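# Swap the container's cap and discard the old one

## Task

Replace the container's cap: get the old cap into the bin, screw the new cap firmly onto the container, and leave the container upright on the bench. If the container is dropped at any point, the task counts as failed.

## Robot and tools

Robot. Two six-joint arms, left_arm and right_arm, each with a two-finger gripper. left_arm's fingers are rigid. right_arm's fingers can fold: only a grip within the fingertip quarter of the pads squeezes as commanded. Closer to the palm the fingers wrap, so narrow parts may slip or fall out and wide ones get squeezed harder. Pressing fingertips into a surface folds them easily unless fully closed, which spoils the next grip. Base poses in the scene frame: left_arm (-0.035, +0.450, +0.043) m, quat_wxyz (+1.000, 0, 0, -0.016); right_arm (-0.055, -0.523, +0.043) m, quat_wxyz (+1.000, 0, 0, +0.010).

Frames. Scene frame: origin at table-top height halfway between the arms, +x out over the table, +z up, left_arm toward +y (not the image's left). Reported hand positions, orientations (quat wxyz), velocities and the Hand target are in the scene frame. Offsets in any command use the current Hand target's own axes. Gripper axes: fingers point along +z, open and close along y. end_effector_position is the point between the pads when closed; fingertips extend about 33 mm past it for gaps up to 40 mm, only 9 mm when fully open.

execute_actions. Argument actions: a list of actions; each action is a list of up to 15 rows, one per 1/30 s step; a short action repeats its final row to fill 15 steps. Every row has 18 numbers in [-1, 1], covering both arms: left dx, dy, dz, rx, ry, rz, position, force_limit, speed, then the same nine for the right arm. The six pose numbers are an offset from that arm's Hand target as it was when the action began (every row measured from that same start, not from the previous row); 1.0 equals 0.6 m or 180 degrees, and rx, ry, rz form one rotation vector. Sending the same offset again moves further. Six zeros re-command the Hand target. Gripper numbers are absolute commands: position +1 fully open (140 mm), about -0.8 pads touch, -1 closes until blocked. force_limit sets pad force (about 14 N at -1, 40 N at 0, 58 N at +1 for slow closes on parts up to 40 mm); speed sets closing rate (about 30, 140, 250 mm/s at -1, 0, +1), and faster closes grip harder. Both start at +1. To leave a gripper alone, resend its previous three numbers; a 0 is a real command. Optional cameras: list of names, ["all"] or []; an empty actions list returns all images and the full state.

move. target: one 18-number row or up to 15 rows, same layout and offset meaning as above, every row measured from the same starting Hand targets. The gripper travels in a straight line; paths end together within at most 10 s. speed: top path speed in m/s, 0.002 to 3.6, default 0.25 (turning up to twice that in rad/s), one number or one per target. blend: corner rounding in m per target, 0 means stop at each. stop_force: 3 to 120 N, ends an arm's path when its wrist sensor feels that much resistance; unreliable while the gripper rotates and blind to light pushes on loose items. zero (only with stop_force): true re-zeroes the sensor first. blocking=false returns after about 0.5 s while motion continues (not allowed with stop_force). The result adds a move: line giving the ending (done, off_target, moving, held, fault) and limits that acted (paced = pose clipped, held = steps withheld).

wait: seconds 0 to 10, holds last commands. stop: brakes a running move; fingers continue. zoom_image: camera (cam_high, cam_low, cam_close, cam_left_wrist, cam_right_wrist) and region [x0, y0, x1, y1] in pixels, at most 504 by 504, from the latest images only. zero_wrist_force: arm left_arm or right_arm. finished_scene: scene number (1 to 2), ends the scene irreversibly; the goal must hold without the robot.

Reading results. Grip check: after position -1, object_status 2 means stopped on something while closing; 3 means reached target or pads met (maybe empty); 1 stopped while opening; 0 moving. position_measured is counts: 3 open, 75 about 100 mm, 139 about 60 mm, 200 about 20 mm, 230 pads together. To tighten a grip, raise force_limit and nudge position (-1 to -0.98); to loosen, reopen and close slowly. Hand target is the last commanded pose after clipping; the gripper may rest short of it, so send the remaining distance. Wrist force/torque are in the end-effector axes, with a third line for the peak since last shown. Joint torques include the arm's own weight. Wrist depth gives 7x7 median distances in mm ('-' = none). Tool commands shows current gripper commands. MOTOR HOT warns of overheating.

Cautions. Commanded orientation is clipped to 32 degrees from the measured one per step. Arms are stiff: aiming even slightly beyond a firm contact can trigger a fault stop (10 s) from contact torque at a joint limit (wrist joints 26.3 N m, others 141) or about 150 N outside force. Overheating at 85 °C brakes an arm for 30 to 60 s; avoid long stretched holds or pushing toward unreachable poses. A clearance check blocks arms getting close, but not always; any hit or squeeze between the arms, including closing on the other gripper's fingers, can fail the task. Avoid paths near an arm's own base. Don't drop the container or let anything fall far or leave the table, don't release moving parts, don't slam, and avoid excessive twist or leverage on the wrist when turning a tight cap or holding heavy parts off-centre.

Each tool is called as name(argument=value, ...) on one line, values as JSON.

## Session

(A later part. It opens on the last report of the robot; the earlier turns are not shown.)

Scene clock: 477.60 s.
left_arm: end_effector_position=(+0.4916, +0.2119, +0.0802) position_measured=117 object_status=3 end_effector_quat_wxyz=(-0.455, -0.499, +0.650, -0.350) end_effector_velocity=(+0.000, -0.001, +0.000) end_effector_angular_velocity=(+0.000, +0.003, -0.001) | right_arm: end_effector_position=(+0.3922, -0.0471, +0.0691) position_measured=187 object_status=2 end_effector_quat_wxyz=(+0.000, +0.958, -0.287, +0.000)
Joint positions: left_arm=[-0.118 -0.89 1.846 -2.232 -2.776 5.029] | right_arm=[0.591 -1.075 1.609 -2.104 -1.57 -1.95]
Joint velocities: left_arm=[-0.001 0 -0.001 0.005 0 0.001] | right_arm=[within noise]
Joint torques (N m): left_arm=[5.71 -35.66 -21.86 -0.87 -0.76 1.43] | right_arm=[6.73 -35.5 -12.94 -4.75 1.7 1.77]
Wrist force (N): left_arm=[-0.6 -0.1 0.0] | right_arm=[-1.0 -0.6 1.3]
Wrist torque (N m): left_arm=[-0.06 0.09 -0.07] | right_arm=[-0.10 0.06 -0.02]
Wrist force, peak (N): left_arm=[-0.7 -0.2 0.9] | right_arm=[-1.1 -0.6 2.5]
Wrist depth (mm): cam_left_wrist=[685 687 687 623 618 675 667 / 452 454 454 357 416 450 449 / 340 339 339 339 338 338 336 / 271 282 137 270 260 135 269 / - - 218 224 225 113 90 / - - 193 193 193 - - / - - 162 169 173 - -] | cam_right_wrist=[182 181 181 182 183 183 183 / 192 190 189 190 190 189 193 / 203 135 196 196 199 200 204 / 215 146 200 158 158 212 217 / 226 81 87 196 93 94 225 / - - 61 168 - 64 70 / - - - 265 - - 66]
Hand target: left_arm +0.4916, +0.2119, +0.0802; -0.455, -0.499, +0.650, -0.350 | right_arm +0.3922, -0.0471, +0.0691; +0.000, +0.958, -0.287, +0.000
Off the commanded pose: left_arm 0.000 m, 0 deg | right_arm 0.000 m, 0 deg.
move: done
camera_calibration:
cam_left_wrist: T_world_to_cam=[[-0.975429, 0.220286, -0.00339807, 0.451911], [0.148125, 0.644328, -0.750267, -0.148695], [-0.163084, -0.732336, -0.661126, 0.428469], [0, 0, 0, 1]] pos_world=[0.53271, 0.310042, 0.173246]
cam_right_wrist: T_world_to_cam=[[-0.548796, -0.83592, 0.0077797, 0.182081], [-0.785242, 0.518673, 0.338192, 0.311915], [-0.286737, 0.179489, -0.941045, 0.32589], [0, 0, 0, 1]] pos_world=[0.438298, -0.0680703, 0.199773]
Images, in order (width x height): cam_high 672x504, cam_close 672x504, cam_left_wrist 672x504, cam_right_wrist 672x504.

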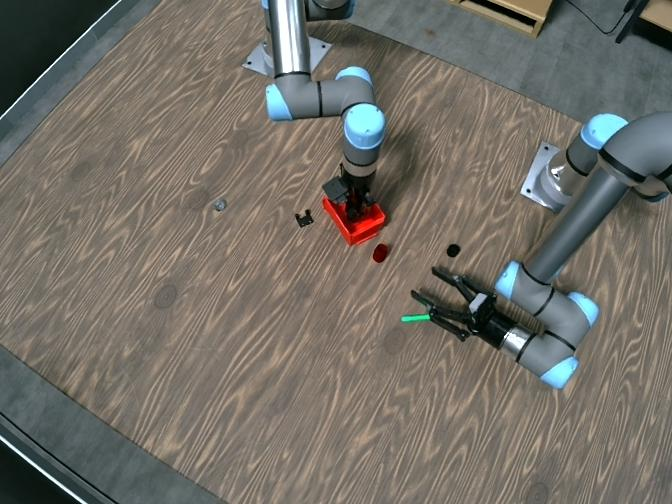

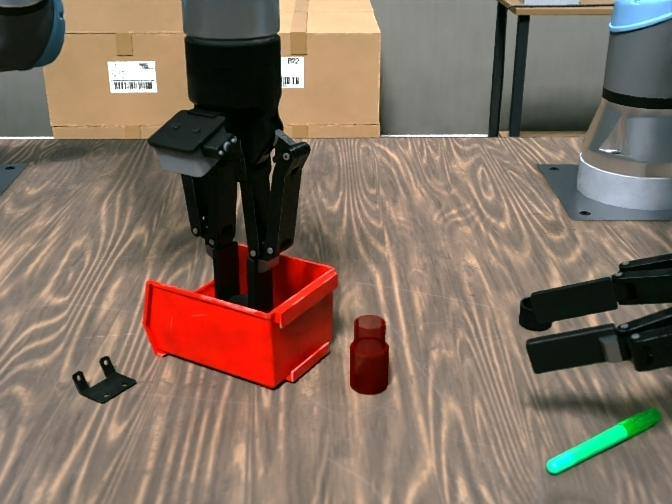

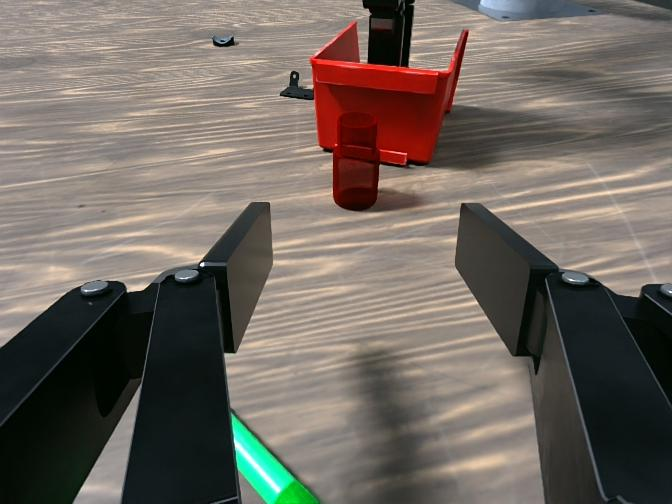

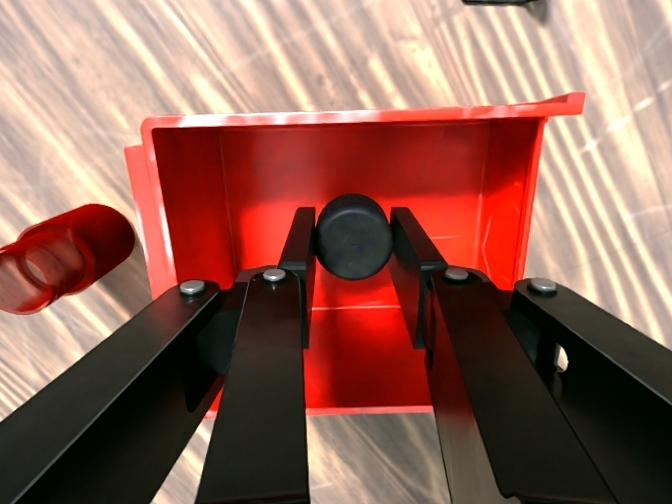

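move(target=[0,0,0,0,0,0,0.1,0.2,-1,0,0,0.05,0,0,0,-0.98,0.3,-1], speed=0.02, stop_force=4)

move(target=[0,0,0,0,0,0,0.1,0.2,-1,0,0,0,0,0,0,-0.3,0.3,-1])

move(target=[0.1169,0.2505,-0.0191,0,-0.3889,0,0,0.2,-1,0,0,-0.2,0,0,0,-0.3,0.3,-1], speed=0.25, cameras=["cam_high", "cam_close", "cam_left_wrist", "cam_right_wrist"])

Scene clock: 493.97 s.
left_arm: end_effector_position=(+0.4916, +0.2119, +0.0802) position_measured=117 object_status=3 end_effector_quat_wxyz=(-0.455, -0.499, +0.650, -0.350) | right_arm: end_effector_position=(+0.3922, -0.0471, +0.0446) position_measured=187 object_status=2 end_effector_quat_wxyz=(+0.000, +0.958, -0.287, +0.000)
Joint positions: left_arm=[-0.118 -0.89 1.846 -2.231 -2.776 5.029] | right_arm=[0.591 -1.044 1.633 -2.159 -1.57 -1.95]
Joint torques (N m): left_arm=[5.2 -36.24 -23.38 -1.08 -0.81 2.04] | right_arm=[7.49 -50.96 -28.57 -1.01 1.4 1.33]
Wrist force (N): left_arm=[-0.4 0.1 0.2] | right_arm=[-1.2 -0.4 1.2]
Wrist torque (N m): left_arm=[-0.03 0.05 -0.07] | right_arm=[-0.06 0.09 -0.02]
Wrist force, peak (N): left_arm=[-0.8 0.1 0.1] | right_arm=[-4.9 7.9 -22.6]
Wrist depth (mm): cam_left_wrist=[685 683 679 681 613 675 673 / 455 454 452 - 339 451 448 / 340 340 338 337 338 338 337 / 271 282 137 270 259 135 269 / - - 218 225 225 113 90 / - - 193 193 192 - - / - - 162 168 173 - -] | cam_right_wrist=[159 159 160 160 160 161 161 / 167 165 166 167 167 164 168 / 103 116 173 171 174 163 180 / - 115 179 158 158 174 190 / 198 93 87 191 93 94 198 / - - 61 159 - 64 70 / - - - 139 - - 66]
Hand target: left_arm +0.4916, +0.2119, +0.0802; -0.455, -0.499, +0.650, -0.350 | right_arm +0.3922, -0.0471, +0.0446; +0.000, +0.958, -0.287, +0.000 (not the last commanded pose)
Off the commanded pose: left_arm 0.000 m, 0 deg | right_arm 0.005 m, 0 deg.
move: contact (right_arm)

Scene clock: 494.67 s.
left_arm: end_effector_position=(+0.4916, +0.2119, +0.0802) position_measured=117 object_status=3 end_effector_quat_wxyz=(-0.455, -0.499, +0.650, -0.350) | right_arm: end_effector_position=(+0.3922, -0.0471, +0.0446) position_measured=167 object_status=0 end_effector_quat_wxyz=(+0.000, +0.958, -0.287, +0.000)
Joint positions: left_arm=[-0.118 -0.89 1.846 -2.231 -2.776 5.029] | right_arm=[0.591 -1.044 1.633 -2.159 -1.57 -1.95]
Joint torques (N m): left_arm=[5.6 -36.19 -23.08 -1.11 -0.87 2.02] | right_arm=[6.85 -50.77 -29.22 -0.84 1.39 1.19]
Wrist force (N): left_arm=[-0.2 0.1 0.1] | right_arm=[-1.0 -0.4 1.3]
Wrist torque (N m): left_arm=[-0.03 0.00 -0.07] | right_arm=[-0.07 0.07 -0.02]
Wrist force, peak (N): left_arm=[-0.8 0.0 0.3] | right_arm=[-1.2 -0.6 1.6]
Wrist depth (mm): cam_left_wrist=[689 685 683 675 613 673 673 / 455 455 451 - 449 450 448 / 341 340 341 338 338 338 336 / 271 283 137 270 259 135 270 / - - 218 225 225 113 90 / - - 193 193 193 - - / - - 163 169 173 - -] | cam_right_wrist=[159 159 160 160 160 160 161 / 167 164 166 166 167 164 167 / 103 116 173 171 174 163 179 / - 123 161 160 145 173 190 / - 93 87 194 183 93 81 / - 72 61 159 158 64 72 / - - - 140 - - -]
Hand target: left_arm +0.4916, +0.2119, +0.0802; -0.455, -0.499, +0.650, -0.350 | right_arm +0.3922, -0.0471, +0.0446; +0.000, +0.958, -0.287, +0.000
Off the commanded pose: left_arm 0.000 m, 0 deg | right_arm 0.000 m, 0 deg.
move: done

Scene clock: 497.90 s.
left_arm: end_effector_position=(+0.3430, +0.2379, +0.1498) position_measured=129 object_status=3 end_effector_quat_wxyz=(+0.000, -0.609, +0.793, -0.001) | right_arm: end_effector_position=(+0.3922, -0.0471, +0.1646) position_measured=167 object_status=3 end_effector_quat_wxyz=(+0.000, +0.958, -0.287, +0.000)
Joint positions: left_arm=[-0.793 -1.669 2.111 -2.015 -1.571 4.15] | right_arm=[0.591 -1.167 1.481 -1.884 -1.57 -1.95]
Joint torques (N m): left_arm=[-5.82 -27.21 -30.67 -1.66 1.22 -1.7] | right_arm=[-7.2 -48.71 -31.28 -0.85 0.89 -1.66]
Wrist force (N): left_arm=[0.8 -1.1 0.4] | right_arm=[-1.2 -0.4 1.5]
Wrist torque (N m): left_arm=[-0.11 -0.31 0.01] | right_arm=[-0.05 0.12 -0.01]
Wrist force, peak (N): left_arm=[1.0 -1.3 0.3] | right_arm=[-1.3 -0.4 2.0]
Wrist depth (mm): cam_left_wrist=[258 257 256 256 255 254 253 / 274 273 272 271 269 267 267 / 290 289 287 286 285 284 284 / 308 304 140 304 297 294 300 / - - 327 325 324 107 - / - - 351 349 350 - - / - - 381 378 376 - -] | cam_right_wrist=[268 269 268 270 270 270 272 / 283 282 281 282 278 284 287 / 299 300 277 289 292 302 303 / 318 318 230 306 141 320 321 / 330 93 87 342 141 93 81 / - 72 61 364 - 64 72 / - - - 391 - - -]
Hand target: left_arm +0.3429, +0.2379, +0.1498; +0.000, -0.609, +0.793, -0.001 | right_arm +0.3922, -0.0471, +0.1646; +0.000, +0.958, -0.287, +0.000
Off the commanded pose: left_arm 0.000 m, 0 deg | right_arm 0.000 m, 0 deg.
move: done
camera_calibration:
cam_left_wrist: T_world_to_cam=[[-0.968215, 0.247152, -0.0384015, 0.297743], [0.216799, 0.905851, 0.363912, -0.344004], [0.124728, 0.34402, -0.930641, 0.154917], [0, 0, 0, 1]] pos_world=[0.343536, 0.184734, 0.280793]
cam_right_wrist: T_world_to_cam=[[-0.548796, -0.83592, 0.00777955, 0.181339], [-0.785242, 0.518672, 0.338192, 0.279651], [-0.286737, 0.179489, -0.941045, 0.415666], [0, 0, 0, 1]] pos_world=[0.438298, -0.0680703, 0.295173]
Images, in order (width x height): cam_high 672x504, cam_close 672x504, cam_left_wrist 672x504, cam_right_wrist 672x504.

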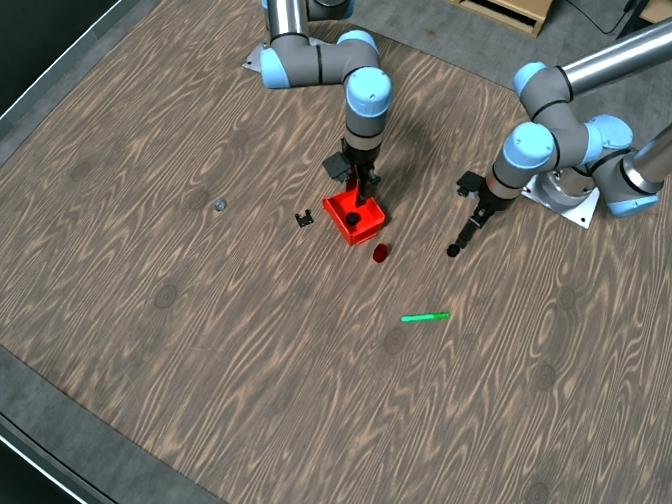

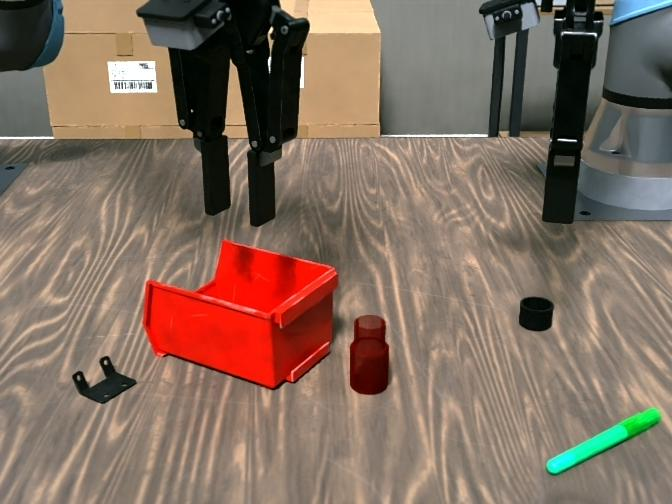

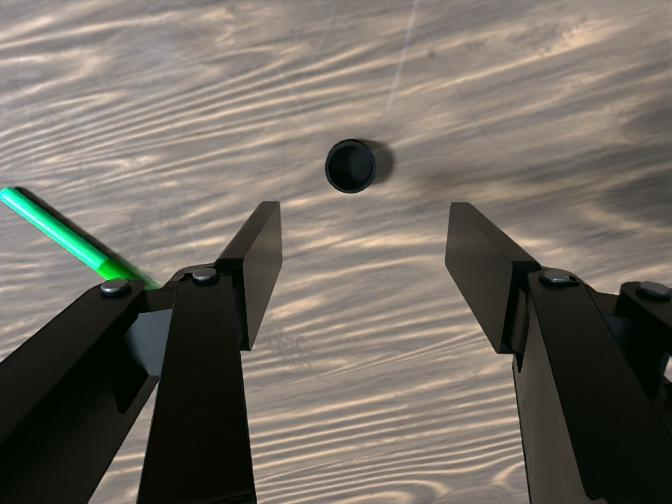

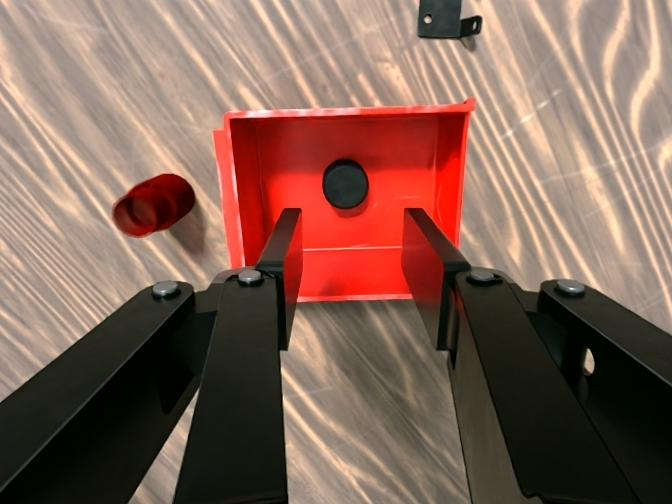

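move(target=[[0,-0.005,0.1,0,0,0,0,0.2,-1,0.0041,0.1031,-0.1583,0.4108,0.1539,-0.2813,-0.3,0.3,-1],[0,-0.005,0.1,0,0,0,0,0.2,-1,-0.0882,0.1853,-0.2588,-0.1775,-0.704,0.5397,-0.3,0.3,-1]], speed=0.45, blend=[0.03,0], cameras=["cam_left_wrist", "cam_close"])

Scene clock: 604.27 s.
left_arm: end_effector_position=(+0.3459, +0.2371, +0.0898) position_measured=129 object_status=3 end_effector_quat_wxyz=(+0.000, -0.609, +0.793, -0.001) | right_arm: end_effector_position=(+0.2871, -0.1110, +0.3199) position_measured=167 object_status=3 end_effector_quat_wxyz=(+0.035, +0.026, +0.608, +0.793)
Joint positions: left_arm=[-0.789 -1.575 2.202 -2.199 -1.57 4.153] | right_arm=[-0.086 -1.042 2.098 -5.69 -0.263 -3.223]
Joint torques (N m): left_arm=[5.86 -13.06 -14.01 -4.38 -0.35 2.01] | right_arm=[-8.06 -38.06 -16.11 1.25 -0.02 1.83]
Wrist force (N): left_arm=[0.8 -0.9 0.6] | right_arm=[0.4 -2.7 2.0]
Wrist torque (N m): left_arm=[-0.07 -0.32 -0.08] | right_arm=[-0.43 -0.10 -0.21]
Wrist force, peak (N): left_arm=[1.0 -1.4 0.6] | right_arm=[-0.2 -2.7 2.1]
Wrist depth (mm): cam_left_wrist=[203 203 201 201 200 200 199 / 214 215 213 212 212 211 210 / 228 227 226 222 224 224 222 / 243 238 141 240 236 231 236 / - - 256 256 255 107 - / - - 276 275 274 - - / - - 298 298 295 - -] | cam_right_wrist=[793 2099 2244 409 2518 2833 2222 / 689 2159 2437 487 2731 2906 2289 / 706 442 448 472 2944 - 2201 / 635 1252 2667 2869 141 2944 - / - 93 87 - - 93 79 / - 72 61 - - 64 72 / - - - - - - -]
Hand target: left_arm +0.3459, +0.2371, +0.0898; +0.000, -0.609, +0.793, -0.001 | right_arm +0.2870, -0.1110, +0.3199; +0.034, +0.026, +0.608, +0.793
Off the commanded pose: left_arm 0.000 m, 0 deg | right_arm 0.000 m, 0 deg.
move: done
camera_calibration:
cam_left_wrist: T_world_to_cam=[[-0.968239, 0.247068, -0.0383332, 0.298477], [0.216695, 0.905727, 0.364282, -0.322007], [0.124722, 0.344406, -0.930499, 0.098925], [0, 0, 0, 1]] pos_world=[0.346437, 0.183836, 0.220793]
Images, in order (width x height): cam_close 672x504, cam_left_wrist 672x504.

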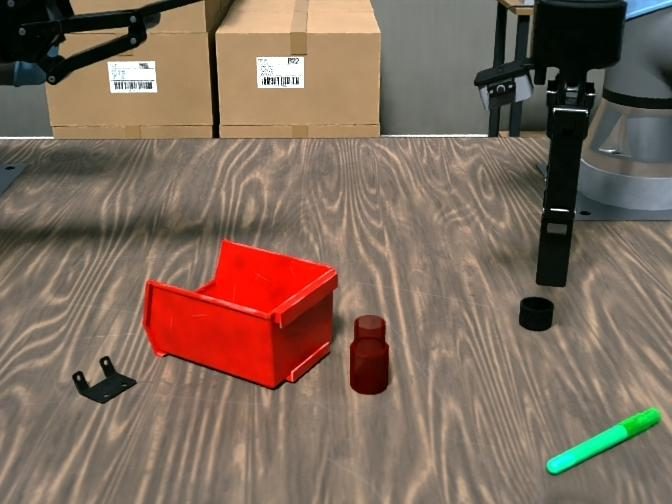

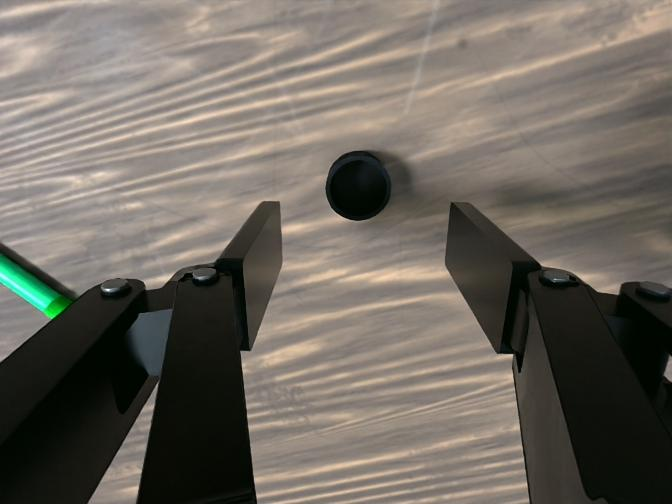

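move(target=[0.0208,-0.0018,0.0463,0,0,0,0,0.2,-1,0,0,0,0,0,0,-0.3,0.3,-1], speed=0.2, cameras=["cam_left_wrist", "cam_close"])

Scene clock: 620.70 s.
left_arm: end_effector_position=(+0.3437, +0.2248, +0.0622) position_measured=129 object_status=3 end_effector_quat_wxyz=(+0.000, -0.609, +0.793, -0.001) | right_arm: end_effector_position=(+0.2871, -0.1110, +0.3199) position_measured=167 object_status=3 end_effector_quat_wxyz=(+0.035, +0.026, +0.608, +0.793)
Joint positions: left_arm=[-0.813 -1.514 2.228 -2.286 -1.57 4.13] | right_arm=[-0.086 -1.042 2.098 -5.69 -0.263 -3.223]
Joint torques (N m): left_arm=[-5.41 -13.44 -12.33 -4.4 1.48 -1.46] | right_arm=[-7.9 -38.09 -17 1.27 -0.1 1.95]
Wrist force (N): left_arm=[1.0 -0.8 0.5] | right_arm=[0.3 -2.4 2.1]
Wrist torque (N m): left_arm=[-0.05 -0.34 0.02] | right_arm=[-0.37 -0.09 -0.21]
Wrist force, peak (N): left_arm=[1.4 -0.8 0.9] | right_arm=[0.3 -2.7 2.5]
Wrist depth (mm): cam_left_wrist=[177 177 176 176 175 174 174 / 188 188 187 186 185 184 184 / 199 199 198 197 196 195 195 / 212 209 140 209 204 203 207 / - - 225 224 224 107 - / - - 241 241 240 - - / - - 261 260 258 - -] | cam_right_wrist=[784 2118 2244 412 2518 2605 1843 / 657 2201 2244 2491 2731 2764 2138 / 713 415 433 455 2906 2833 1426 / 630 1074 2576 2833 141 3105 2667 / - 93 87 1905 - 93 79 / - 72 61 2138 - 64 72 / - - - - - - -]
Hand target: left_arm +0.3437, +0.2248, +0.0621; +0.000, -0.609, +0.793, -0.001 | right_arm +0.2871, -0.1110, +0.3199; +0.035, +0.026, +0.608, +0.793
Off the commanded pose: left_arm 0.000 m, 0 deg | right_arm 0.000 m, 0 deg.
move: done
camera_calibration:
cam_left_wrist: T_world_to_cam=[[-0.968239, 0.247068, -0.0383332, 0.298421], [0.216695, 0.905727, 0.364282, -0.300321], [0.124722, 0.344406, -0.930499, 0.0776483], [0, 0, 0, 1]] pos_world=[0.344337, 0.171536, 0.193093]
Images, in order (width x height): cam_close 672x504, cam_left_wrist 672x504.

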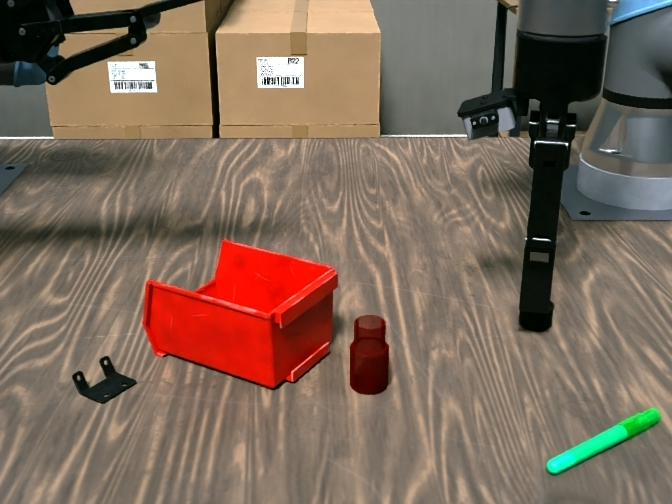

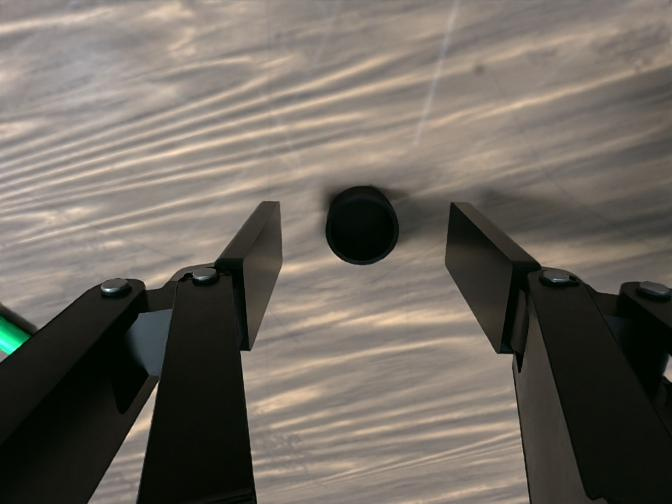

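move(target=[0.0042,-0.0008,0.0293,0,0,0,0,0.2,-1,0,0,0,0,0,0,-0.3,0.3,-1], speed=0.06)

move(target=[0,0,0,0,0,0,-1,-1,-1,0,0,0,0,0,0,-0.3,0.3,-1], cameras=["cam_left_wrist", "cam_close"])

Scene clock: 637.80 s.
left_arm: end_effector_position=(+0.3435, +0.2222, +0.0446) position_measured=129 object_status=3 end_effector_quat_wxyz=(+0.000, -0.609, +0.793, -0.001) | right_arm: end_effector_position=(+0.2871, -0.1110, +0.3199) position_measured=167 object_status=3 end_effector_quat_wxyz=(+0.035, +0.026, +0.608, +0.793)
Joint positions: left_arm=[-0.817 -1.475 2.247 -2.343 -1.57 4.125] | right_arm=[-0.086 -1.042 2.098 -5.69 -0.263 -3.223]
Joint torques (N m): left_arm=[-6.23 -11.7 -11.38 -4.39 1.53 -1.4] | right_arm=[-8.09 -37.65 -16.45 1.43 -0.18 1.87]
Wrist force (N): left_arm=[0.8 -0.5 0.6] | right_arm=[0.2 -2.6 1.9]
Wrist torque (N m): left_arm=[0.02 -0.30 0.02] | right_arm=[-0.40 -0.06 -0.21]
Wrist force, peak (N): left_arm=[1.4 -0.8 0.7] | right_arm=[0.3 -2.7 2.5]
Wrist depth (mm): cam_left_wrist=[162 161 160 160 159 159 158 / 171 170 170 169 168 168 167 / 181 181 180 179 178 178 176 / 193 190 141 186 184 184 189 / - - 205 203 203 107 - / - - 219 218 218 - - / - - 237 236 235 - -] | cam_right_wrist=[793 2179 2118 411 2491 2605 2159 / 695 2042 2267 2437 2833 2244 2313 / 673 411 432 460 3063 - 2337 / 633 1462 129 2982 141 - - / - 93 87 - - 93 81 / - 72 61 - - 64 72 / - - - - - - -]
Hand target: left_arm +0.3435, +0.2222, +0.0445; +0.000, -0.609, +0.793, -0.001 | right_arm +0.2871, -0.1110, +0.3199; +0.035, +0.026, +0.608, +0.793
Off the commanded pose: left_arm 0.000 m, 0 deg | right_arm 0.000 m, 0 deg.
move: done

Scene clock: 639.17 s.
left_arm: end_effector_position=(+0.3435, +0.2222, +0.0445) position_measured=184 object_status=0 end_effector_quat_wxyz=(+0.000, -0.609, +0.793, -0.001) | right_arm: end_effector_position=(+0.2871, -0.1110, +0.3199) position_measured=167 object_status=3 end_effector_quat_wxyz=(+0.035, +0.026, +0.608, +0.793)
Joint positions: left_arm=[-0.817 -1.475 2.247 -2.343 -1.57 4.125] | right_arm=[-0.086 -1.042 2.098 -5.69 -0.263 -3.223]
Joint torques (N m): left_arm=[-6.29 -14.53 -11.7 -3.74 1.59 -1.37] | right_arm=[-7.74 -37.91 -16.32 1.43 -0.14 1.92]
Wrist force (N): left_arm=[0.4 1.0 -8.5] | right_arm=[0.0 -2.3 2.1]
Wrist torque (N m): left_arm=[-0.07 -0.45 0.00] | right_arm=[-0.35 -0.01 -0.21]
Wrist force, peak (N): left_arm=[0.2 1.0 -8.9] | right_arm=[0.4 -2.8 2.2]
Wrist depth (mm): cam_left_wrist=[161 161 161 160 159 159 158 / 170 170 170 169 168 168 167 / 181 181 180 177 178 178 177 / 193 192 189 172 162 187 190 / 204 80 - 203 135 93 85 / - - - 219 - - - / - - - 236 - - -] | cam_right_wrist=[784 2099 2118 414 2437 2636 2099 / 711 2222 2244 2437 2636 2798 2289 / 619 410 433 463 3333 2906 2361 / 689 1435 2576 3063 141 3192 - / - 93 87 2764 - 93 81 / - 72 61 - - 64 72 / - - - - - - -]
Hand target: left_arm +0.3435, +0.2222, +0.0445; +0.000, -0.609, +0.793, -0.001 | right_arm +0.2871, -0.1110, +0.3199; +0.035, +0.026, +0.608, +0.793
Off the commanded pose: left_arm 0.000 m, 0 deg | right_arm 0.000 m, 0 deg.
move: done
camera_calibration:
cam_left_wrist: T_world_to_cam=[[-0.968225, 0.247108, -0.038447, 0.2982], [0.216701, 0.905752, 0.364218, -0.29147], [0.124824, 0.344313, -0.93052, 0.0620836], [0, 0, 0, 1]] pos_world=[0.344137, 0.168935, 0.175393]
Images, in order (width x height): cam_close 672x504, cam_left_wrist 672x504.

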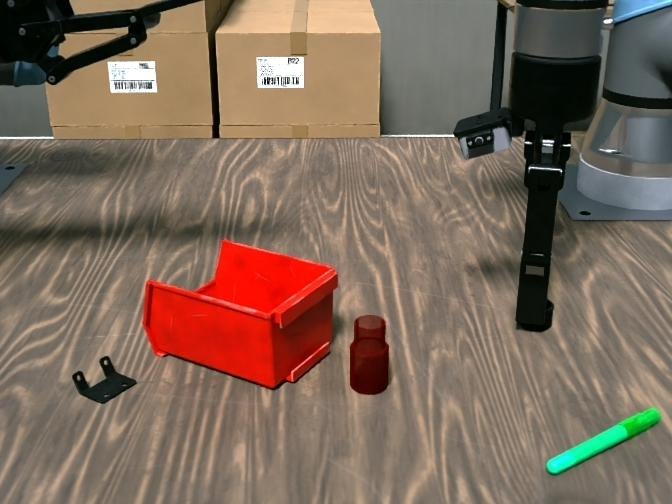

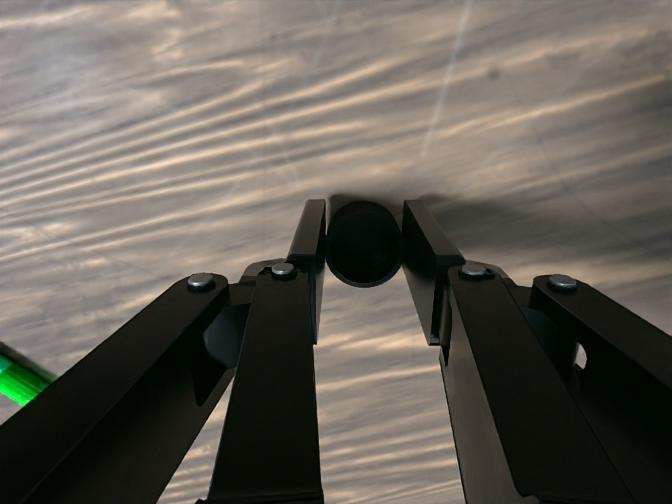

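move(target=[0,0,0,0,0,0,-0.98,0.2,-1,0,0,0,0,0,0,-0.3,0.3,-1])

move(target=[0,0,-0.2,0,0,0,-0.98,0.2,-1,0,0,0,0,0,0,-0.3,0.3,-1], speed=0.15, cameras=["cam_left_wrist", "cam_close"])

Scene clock: 651.43 s.
left_arm: end_effector_position=(+0.3435, +0.2222, +0.0445) position_measured=186 object_status=0 end_effector_quat_wxyz=(+0.000, -0.609, +0.793, -0.001) | right_arm: end_effector_position=(+0.2871, -0.1110, +0.3199) position_measured=167 object_status=3 end_effector_quat_wxyz=(+0.035, +0.026, +0.608, +0.793)
Joint positions: left_arm=[-0.817 -1.475 2.247 -2.343 -1.57 4.125] | right_arm=[-0.086 -1.042 2.098 -5.69 -0.263 -3.223]
Joint torques (N m): left_arm=[-5.73 -15.26 -11.89 -1.71 1.24 -0.98] | right_arm=[-8.35 -37.67 -16.13 1.38 -0.26 1.97]
Wrist force (N): left_arm=[-1.4 4.2 -25.9] | right_arm=[0.4 -2.5 1.8]
Wrist torque (N m): left_arm=[-0.26 -0.53 -0.01] | right_arm=[-0.38 -0.10 -0.20]
Wrist force, peak (N): left_arm=[-1.9 4.3 -26.3] | right_arm=[0.1 -3.2 2.1]
Wrist depth (mm): cam_left_wrist=[161 161 161 160 159 158 158 / 171 170 170 169 168 168 167 / 181 181 180 178 178 178 177 / 193 192 188 173 166 186 190 / 204 80 - 203 134 93 85 / - - - 218 - - - / - - - 236 - - -] | cam_right_wrist=[795 2118 408 409 2547 2636 2289 / 697 2222 480 2437 2764 2491 2061 / 621 412 434 464 2798 2944 2042 / 683 1288 144 2833 141 3383 2361 / - 93 87 2386 - 93 81 / - 72 61 - - 64 72 / - - - - - - -]
Hand target: left_arm +0.3435, +0.2222, +0.0445; +0.000, -0.609, +0.793, -0.001 | right_arm +0.2871, -0.1110, +0.3199; +0.035, +0.026, +0.608, +0.793
Off the commanded pose: left_arm 0.000 m, 0 deg | right_arm 0.000 m, 0 deg.
move: done

Scene clock: 652.97 s.
left_arm: end_effector_position=(+0.3434, +0.2223, +0.1644) position_measured=186 object_status=2 end_effector_quat_wxyz=(+0.000, -0.609, +0.793, -0.001) end_effector_velocity=(+0.000, +0.001, +0.000) end_effector_angular_velocity=(+0.003, +0.002, +0.002) | right_arm: end_effector_position=(+0.2871, -0.1110, +0.3199) position_measured=167 object_status=3 end_effector_quat_wxyz=(+0.035, +0.026, +0.608, +0.793)
Joint positions: left_arm=[-0.817 -1.663 2.066 -1.975 -1.57 4.125] | right_arm=[-0.086 -1.042 2.098 -5.69 -0.263 -3.223]
Joint velocities: left_arm=[0.001 -0.001 -0.001 0.005 0 0] | right_arm=[within noise]
Joint torques (N m): left_arm=[-6.41 -27.77 -29.54 -1.51 -0.62 -1.43] | right_arm=[-7.19 -37.44 -15.72 1.49 -0.2 1.92]
Wrist force (N): left_arm=[0.9 -1.0 0.5] | right_arm=[0.3 -2.4 1.8]
Wrist torque (N m): left_arm=[-0.09 -0.31 0.03] | right_arm=[-0.38 -0.09 -0.20]
Wrist force, peak (N): left_arm=[-1.6 4.4 -26.0] | right_arm=[0.4 -2.9 2.0]
Wrist depth (mm): cam_left_wrist=[272 271 270 268 268 267 266 / 288 287 285 284 283 281 280 / 305 304 303 298 300 299 298 / 325 319 317 173 162 313 316 / 342 80 - 344 - 92 85 / - - - 367 - - - / - - - 396 - - -] | cam_right_wrist=[787 2118 2201 2244 429 3022 2222 / 761 2179 2313 490 2833 2906 2179 / 655 438 444 461 495 3192 3716 / 736 1151 116 2906 141 3542 - / - 93 87 - - 93 79 / - 72 61 - - 64 72 / - - - - - - -]
Hand target: left_arm +0.3434, +0.2223, +0.1645; +0.000, -0.609, +0.793, -0.001 | right_arm +0.2871, -0.1110, +0.3199; +0.035, +0.026, +0.608, +0.793
Off the commanded pose: left_arm 0.000 m, 0 deg | right_arm 0.000 m, 0 deg.
move: done
camera_calibration:
cam_left_wrist: T_world_to_cam=[[-0.968228, 0.247101, -0.0384238, 0.302683], [0.216691, 0.90572, 0.364302, -0.335225], [0.124821, 0.344402, -0.930488, 0.173608], [0, 0, 0, 1]] pos_world=[0.344037, 0.169036, 0.295293]
Images, in order (width x height): cam_close 672x504, cam_left_wrist 672x504.

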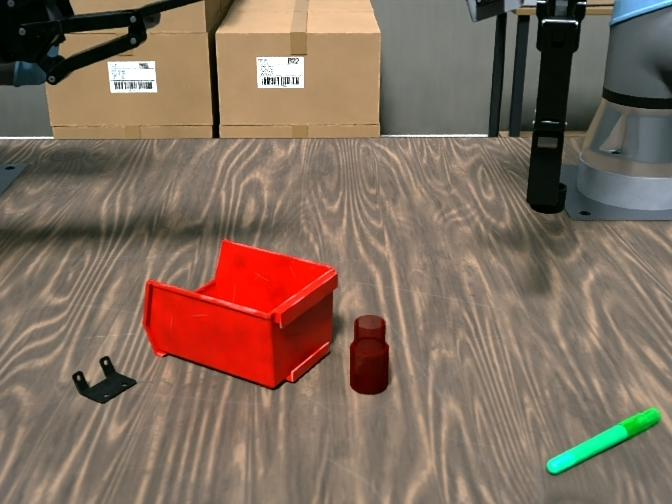

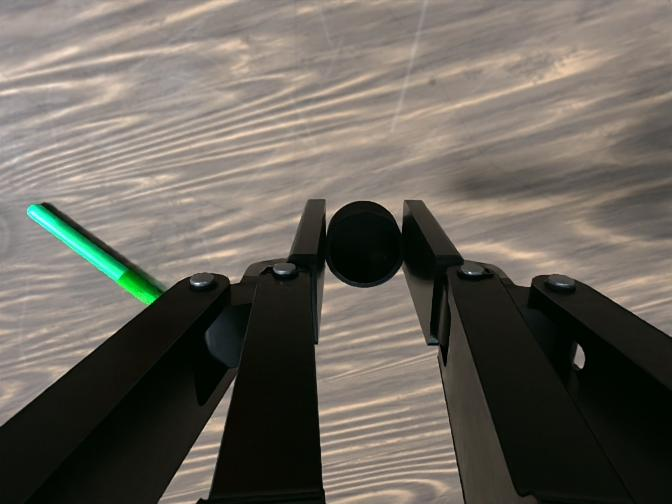

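zoom_image(camera="cam_close", region=[490, 130, 610, 230])

Scaled by 4.200 from the camera's 672x504 image, which has a finer 960x720 frame.

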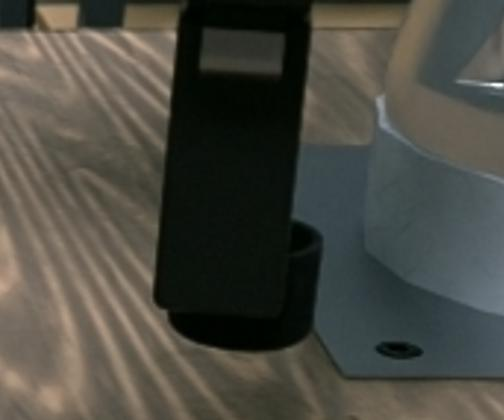

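move(target=[0.2477,0.0027,-0.3398,0.0364,0.4156,-0.0474,-0.98,0.2,-1,0,0,0,0,0,0,-0.2,0.3,-1], speed=0.3, cameras=["cam_right_wrist", "cam_left_wrist", "cam_close"])

Scene clock: 677.20 s.
left_arm: end_effector_position=(+0.3033, +0.0792, +0.3684) position_measured=186 object_status=2 end_effector_quat_wxyz=(+0.449, +0.536, -0.585, +0.412) | right_arm: end_effector_position=(+0.2871, -0.1110, +0.3199) position_measured=154 object_status=3 end_effector_quat_wxyz=(+0.035, +0.026, +0.608, +0.793)
Joint positions: left_arm=[-0.53 -1.547 2.299 -3.364 -2.604 3.609] | right_arm=[-0.086 -1.042 2.098 -5.69 -0.263 -3.223]
Joint torques (N m): left_arm=[-6.15 -10.63 -11.8 -4.26 0.37 -1.55] | right_arm=[-7.74 -37.23 -15.71 1.45 -0.23 1.94]
Wrist force (N): left_arm=[-0.9 0.2 -0.3] | right_arm=[0.5 -2.0 2.1]
Wrist torque (N m): left_arm=[0.00 0.14 0.04] | right_arm=[-0.29 -0.11 -0.21]
Wrist force, peak (N): left_arm=[1.0 -1.2 1.1] | right_arm=[0.2 -2.8 2.4]
Wrist depth (mm): cam_left_wrist=[- 2255 2346 656 2445 524 2300 / 2037 2798 1320 596 2765 565 2732 / 1075 1065 1061 497 1005 735 2903 / 806 806 851 173 162 767 798 / 677 80 - 645 - 92 85 / - - - 541 - - - / - - - 462 - - -] | cam_right_wrist=[787 2024 2201 499 2636 2437 2267 / 758 2222 2222 593 2698 3598 2244 / 763 2386 2518 309 2764 2944 2491 / 734 2518 136 2869 139 - 2042 / - 93 87 4047 - 93 81 / - 77 2042 - - 61 73 / - - - - - - -]
Hand target: left_arm +0.3033, +0.0792, +0.3684; -0.449, -0.536, +0.585, -0.412 | right_arm +0.2871, -0.1110, +0.3199; +0.035, +0.026, +0.608, +0.793
Off the commanded pose: left_arm 0.000 m, 0 deg | right_arm 0.000 m, 0 deg.
move: done
camera_calibration:
cam_left_wrist: T_world_to_cam=[[-0.998863, 0.047668, 0.000110246, 0.317917], [0.0281872, 0.592514, -0.805067, 0.241503], [-0.0384413, -0.804149, -0.593184, 0.434002], [0, 0, 0, 1]] pos_world=[0.327432, 0.190754, 0.451834]
cam_right_wrist: T_world_to_cam=[[-0.0237015, -0.2657, 0.963764, -0.32423], [0.909379, -0.406198, -0.0896208, -0.274632], [0.415292, 0.874303, 0.25125, 0.0373276], [0, 0, 0, 1]] pos_world=[0.226558, -0.230338, 0.27849]
Images, in order (width x height): cam_close 672x504, cam_left_wrist 672x504, cam_right_wrist 672x504.

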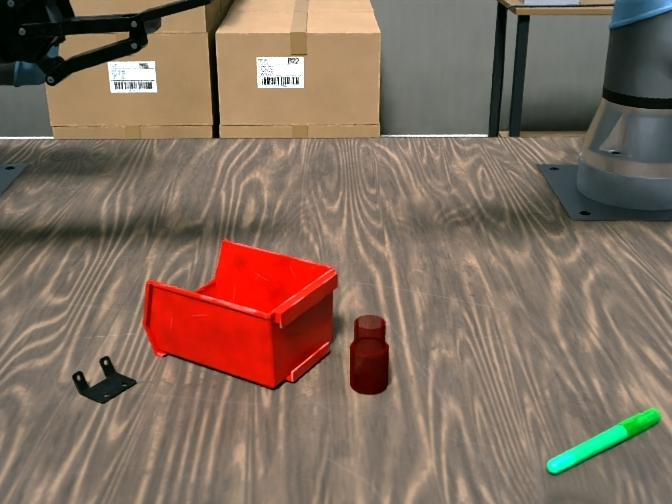

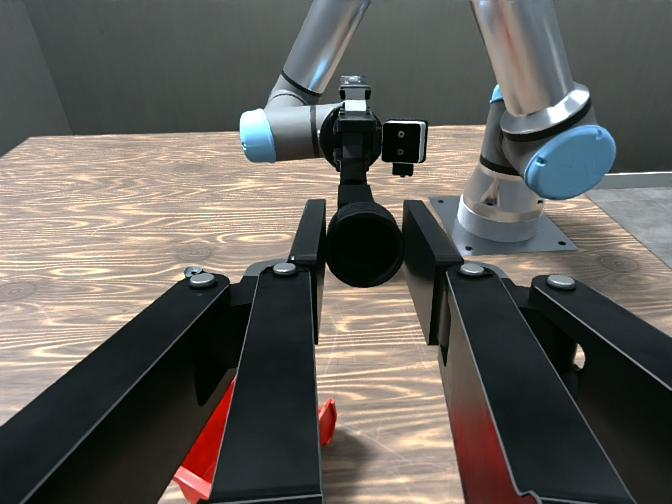

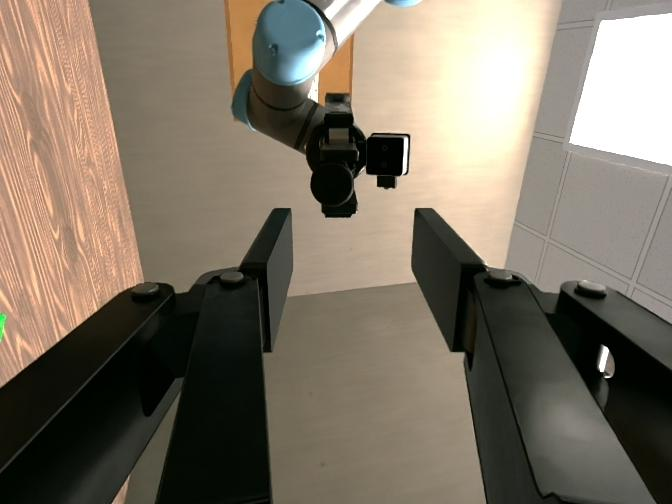

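zoom_image(camera="cam_right_wrist", region=[280, 80, 420, 230])

Scaled by 3.360 from the camera's 672x504 image, which has a finer 960x720 frame.

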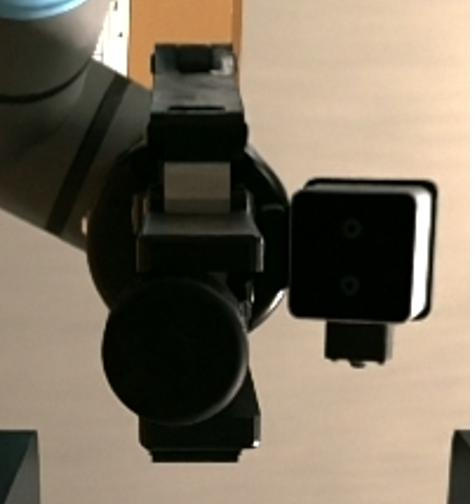

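move(target=[0,0,0,0,0,0,-0.98,0.2,-1,-0.0007,-0.0143,0.1378,0,0,0,-0.2,0.3,-1], speed=0.15, cameras=["cam_right_wrist", "cam_left_wrist"])

zoom_image(camera="cam_right_wrist", region=[270, 100, 430, 260])

Scene clock: 703.10 s.
left_arm: end_effector_position=(+0.3033, +0.0792, +0.3684) position_measured=186 object_status=2 end_effector_quat_wxyz=(+0.449, +0.536, -0.585, +0.412) | right_arm: end_effector_position=(+0.2946, -0.0293, +0.3331) position_measured=154 object_status=3 end_effector_quat_wxyz=(+0.034, +0.026, +0.608, +0.793)
Joint positions: left_arm=[-0.53 -1.547 2.299 -3.365 -2.604 3.608] | right_arm=[0.16 -0.904 2.05 -5.083 -0.372 -3.953]
Joint torques (N m): left_arm=[-6.57 -11.33 -11.44 -3.89 0.36 -1.4] | right_arm=[10.4 -42.02 1.02 3.59 -3.71 -1.9]
Wrist force (N): left_arm=[-0.6 0.0 -0.2] | right_arm=[0.3 -2.4 2.3]
Wrist torque (N m): left_arm=[-0.03 0.08 0.04] | right_arm=[-0.36 -0.08 -0.12]
Wrist force, peak (N): left_arm=[-1.2 0.0 0.1] | right_arm=[0.4 -3.0 2.3]
Wrist depth (mm): cam_left_wrist=[2277 - - 572 - 495 - / 2370 1416 1470 602 1167 579 - / 1070 1070 993 363 835 790 2978 / 801 804 841 173 162 793 798 / 671 80 - 645 - 92 85 / - - - 541 - - - / - - - 461 - - -] | cam_right_wrist=[830 2159 505 410 2411 2636 - / 787 2079 509 451 2518 - 2313 / 776 2313 2491 215 411 3148 2361 / 774 2437 136 2869 139 - - / - 93 87 - - 93 81 / - 77 - - - 61 73 / - - - - - - -]
Hand target: left_arm +0.3033, +0.0792, +0.3684; -0.449, -0.536, +0.585, -0.412 | right_arm +0.2946, -0.0292, +0.3331; +0.035, +0.026, +0.608, +0.793
Off the commanded pose: left_arm 0.000 m, 0 deg | right_arm 0.000 m, 0 deg.
move: done
camera_calibration:
cam_left_wrist: T_world_to_cam=[[-0.998867, 0.0475853, 0.0000457037, 0.317964], [0.0281848, 0.592403, -0.805148, 0.241561], [-0.0383403, -0.804235, -0.593074, 0.433936], [0, 0, 0, 1]] pos_world=[0.327432, 0.190754, 0.451834]
cam_right_wrist: T_world_to_cam=[[-0.0236048, -0.26585, 0.963725, -0.315097], [0.909462, -0.405991, -0.0897196, -0.247133], [0.415116, 0.874354, 0.251364, -0.0405605], [0, 0, 0, 1]] pos_world=[0.234157, -0.148638, 0.29169]
Images, in order (width x height): cam_left_wrist 672x504, cam_right_wrist 672x504.

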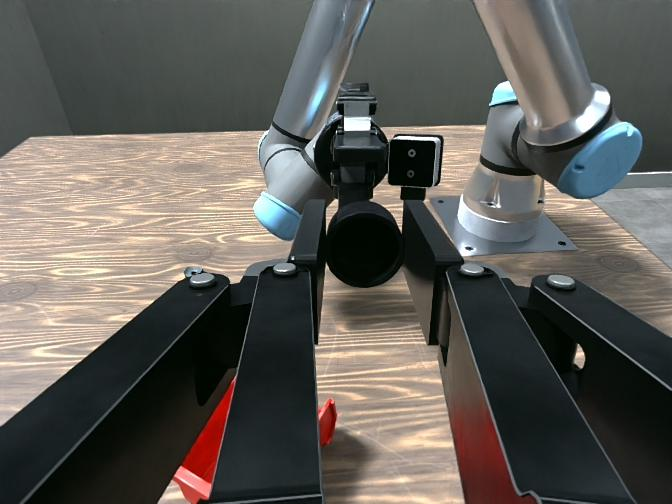

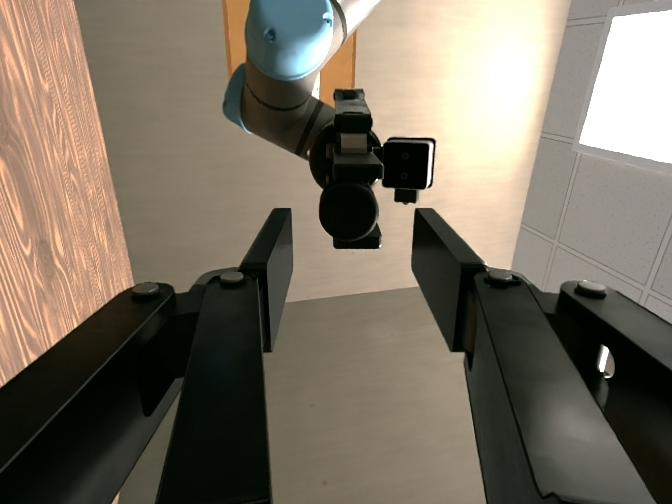

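Scaled by 3.150 from the camera's 672x504 image, which has a finer 960x720 frame.

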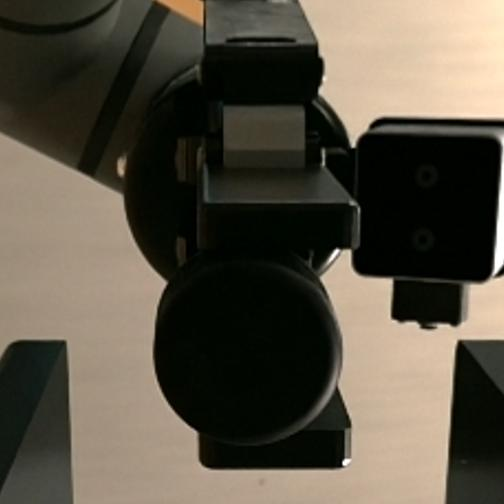

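move(target=[0,0,0,0,0,0,-0.98,0.2,-1,0.0008,0,0.0583,0,0,0,-0.2,0.3,-1], speed=0.06, cameras=["cam_right_wrist", "cam_left_wrist"])

zoom_image(camera="cam_right_wrist", region=[270, 120, 430, 280])

Scene clock: 712.43 s.
left_arm: end_effector_position=(+0.3033, +0.0792, +0.3684) position_measured=186 object_status=2 end_effector_quat_wxyz=(+0.449, +0.536, -0.585, +0.412) | right_arm: end_effector_position=(+0.2971, +0.0044, +0.3422) position_measured=154 object_status=3 end_effector_quat_wxyz=(+0.035, +0.026, +0.608, +0.793)
Joint positions: left_arm=[-0.53 -1.547 2.299 -3.365 -2.604 3.608] | right_arm=[0.249 -0.891 2.017 -4.925 -0.439 -4.103]
Joint torques (N m): left_arm=[-6.57 -11.26 -11.89 -3.97 0.39 -1.39] | right_arm=[10.24 -28.45 -16.23 3.12 -3.22 -2.1]
Wrist force (N): left_arm=[-0.8 -0.2 -0.3] | right_arm=[0.5 -2.3 2.1]
Wrist torque (N m): left_arm=[-0.08 0.13 0.04] | right_arm=[-0.34 -0.10 -0.12]
Wrist force, peak (N): left_arm=[-0.9 0.3 -0.5] | right_arm=[0.6 -2.5 2.5]
Wrist depth (mm): cam_left_wrist=[2233 - 2002 548 - 487 2323 / 1470 - 1366 557 - 643 - / 1061 1061 988 330 368 782 2765 / 806 806 838 173 162 798 801 / 671 80 - 642 - 92 85 / - - - 540 - - - / - - - 460 - - -] | cam_right_wrist=[846 2006 350 377 2386 2464 2159 / 809 2042 456 385 2547 2833 2289 / 776 2222 2411 213 373 2798 3022 / 793 2386 136 181 139 3383 - / - 93 87 - - 93 81 / - 77 - - - 61 73 / - - - - - - -]
Hand target: left_arm +0.3033, +0.0792, +0.3684; -0.449, -0.536, +0.585, -0.412 | right_arm +0.2971, +0.0045, +0.3422; +0.035, +0.026, +0.608, +0.793
Off the commanded pose: left_arm 0.000 m, 0 deg | right_arm 0.000 m, 0 deg.
move: done
camera_calibration:
cam_left_wrist: T_world_to_cam=[[-0.998867, 0.0475853, 0.0000457037, 0.317964], [0.0281848, 0.592403, -0.805148, 0.241561], [-0.0383403, -0.804235, -0.593074, 0.433936], [0, 0, 0, 1]] pos_world=[0.327432, 0.190754, 0.451834]
cam_right_wrist: T_world_to_cam=[[-0.0237391, -0.265786, 0.96374, -0.314747], [0.909383, -0.40619, -0.0896212, -0.234901], [0.415281, 0.874281, 0.251343, -0.0732386], [0, 0, 0, 1]] pos_world=[0.236558, -0.115038, 0.30069]
Images, in order (width x height): cam_left_wrist 672x504, cam_right_wrist 672x504.

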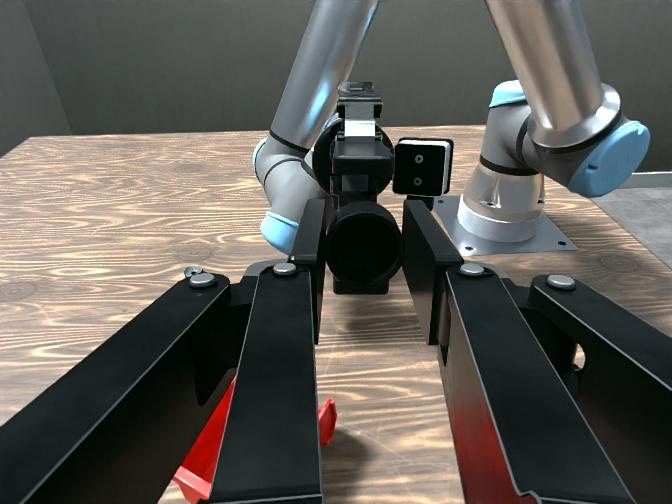

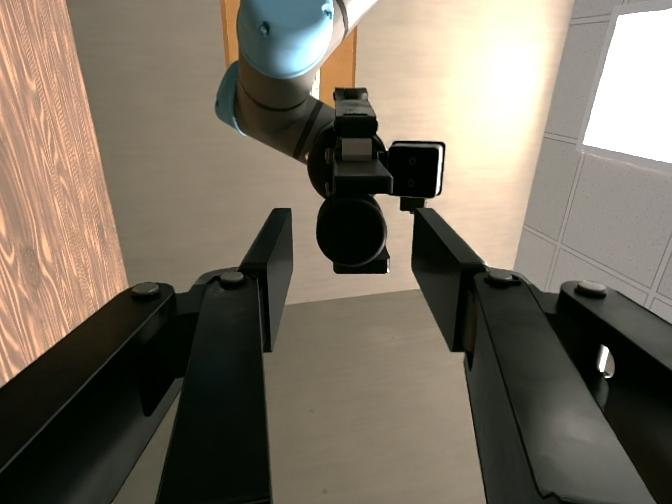

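Scaled by 3.150 from the camera's 672x504 image, which has a finer 960x720 frame.

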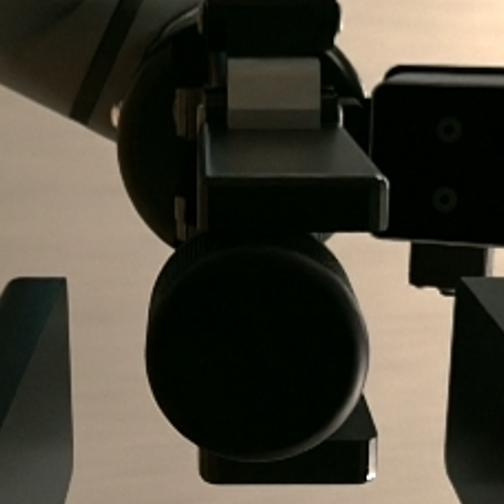

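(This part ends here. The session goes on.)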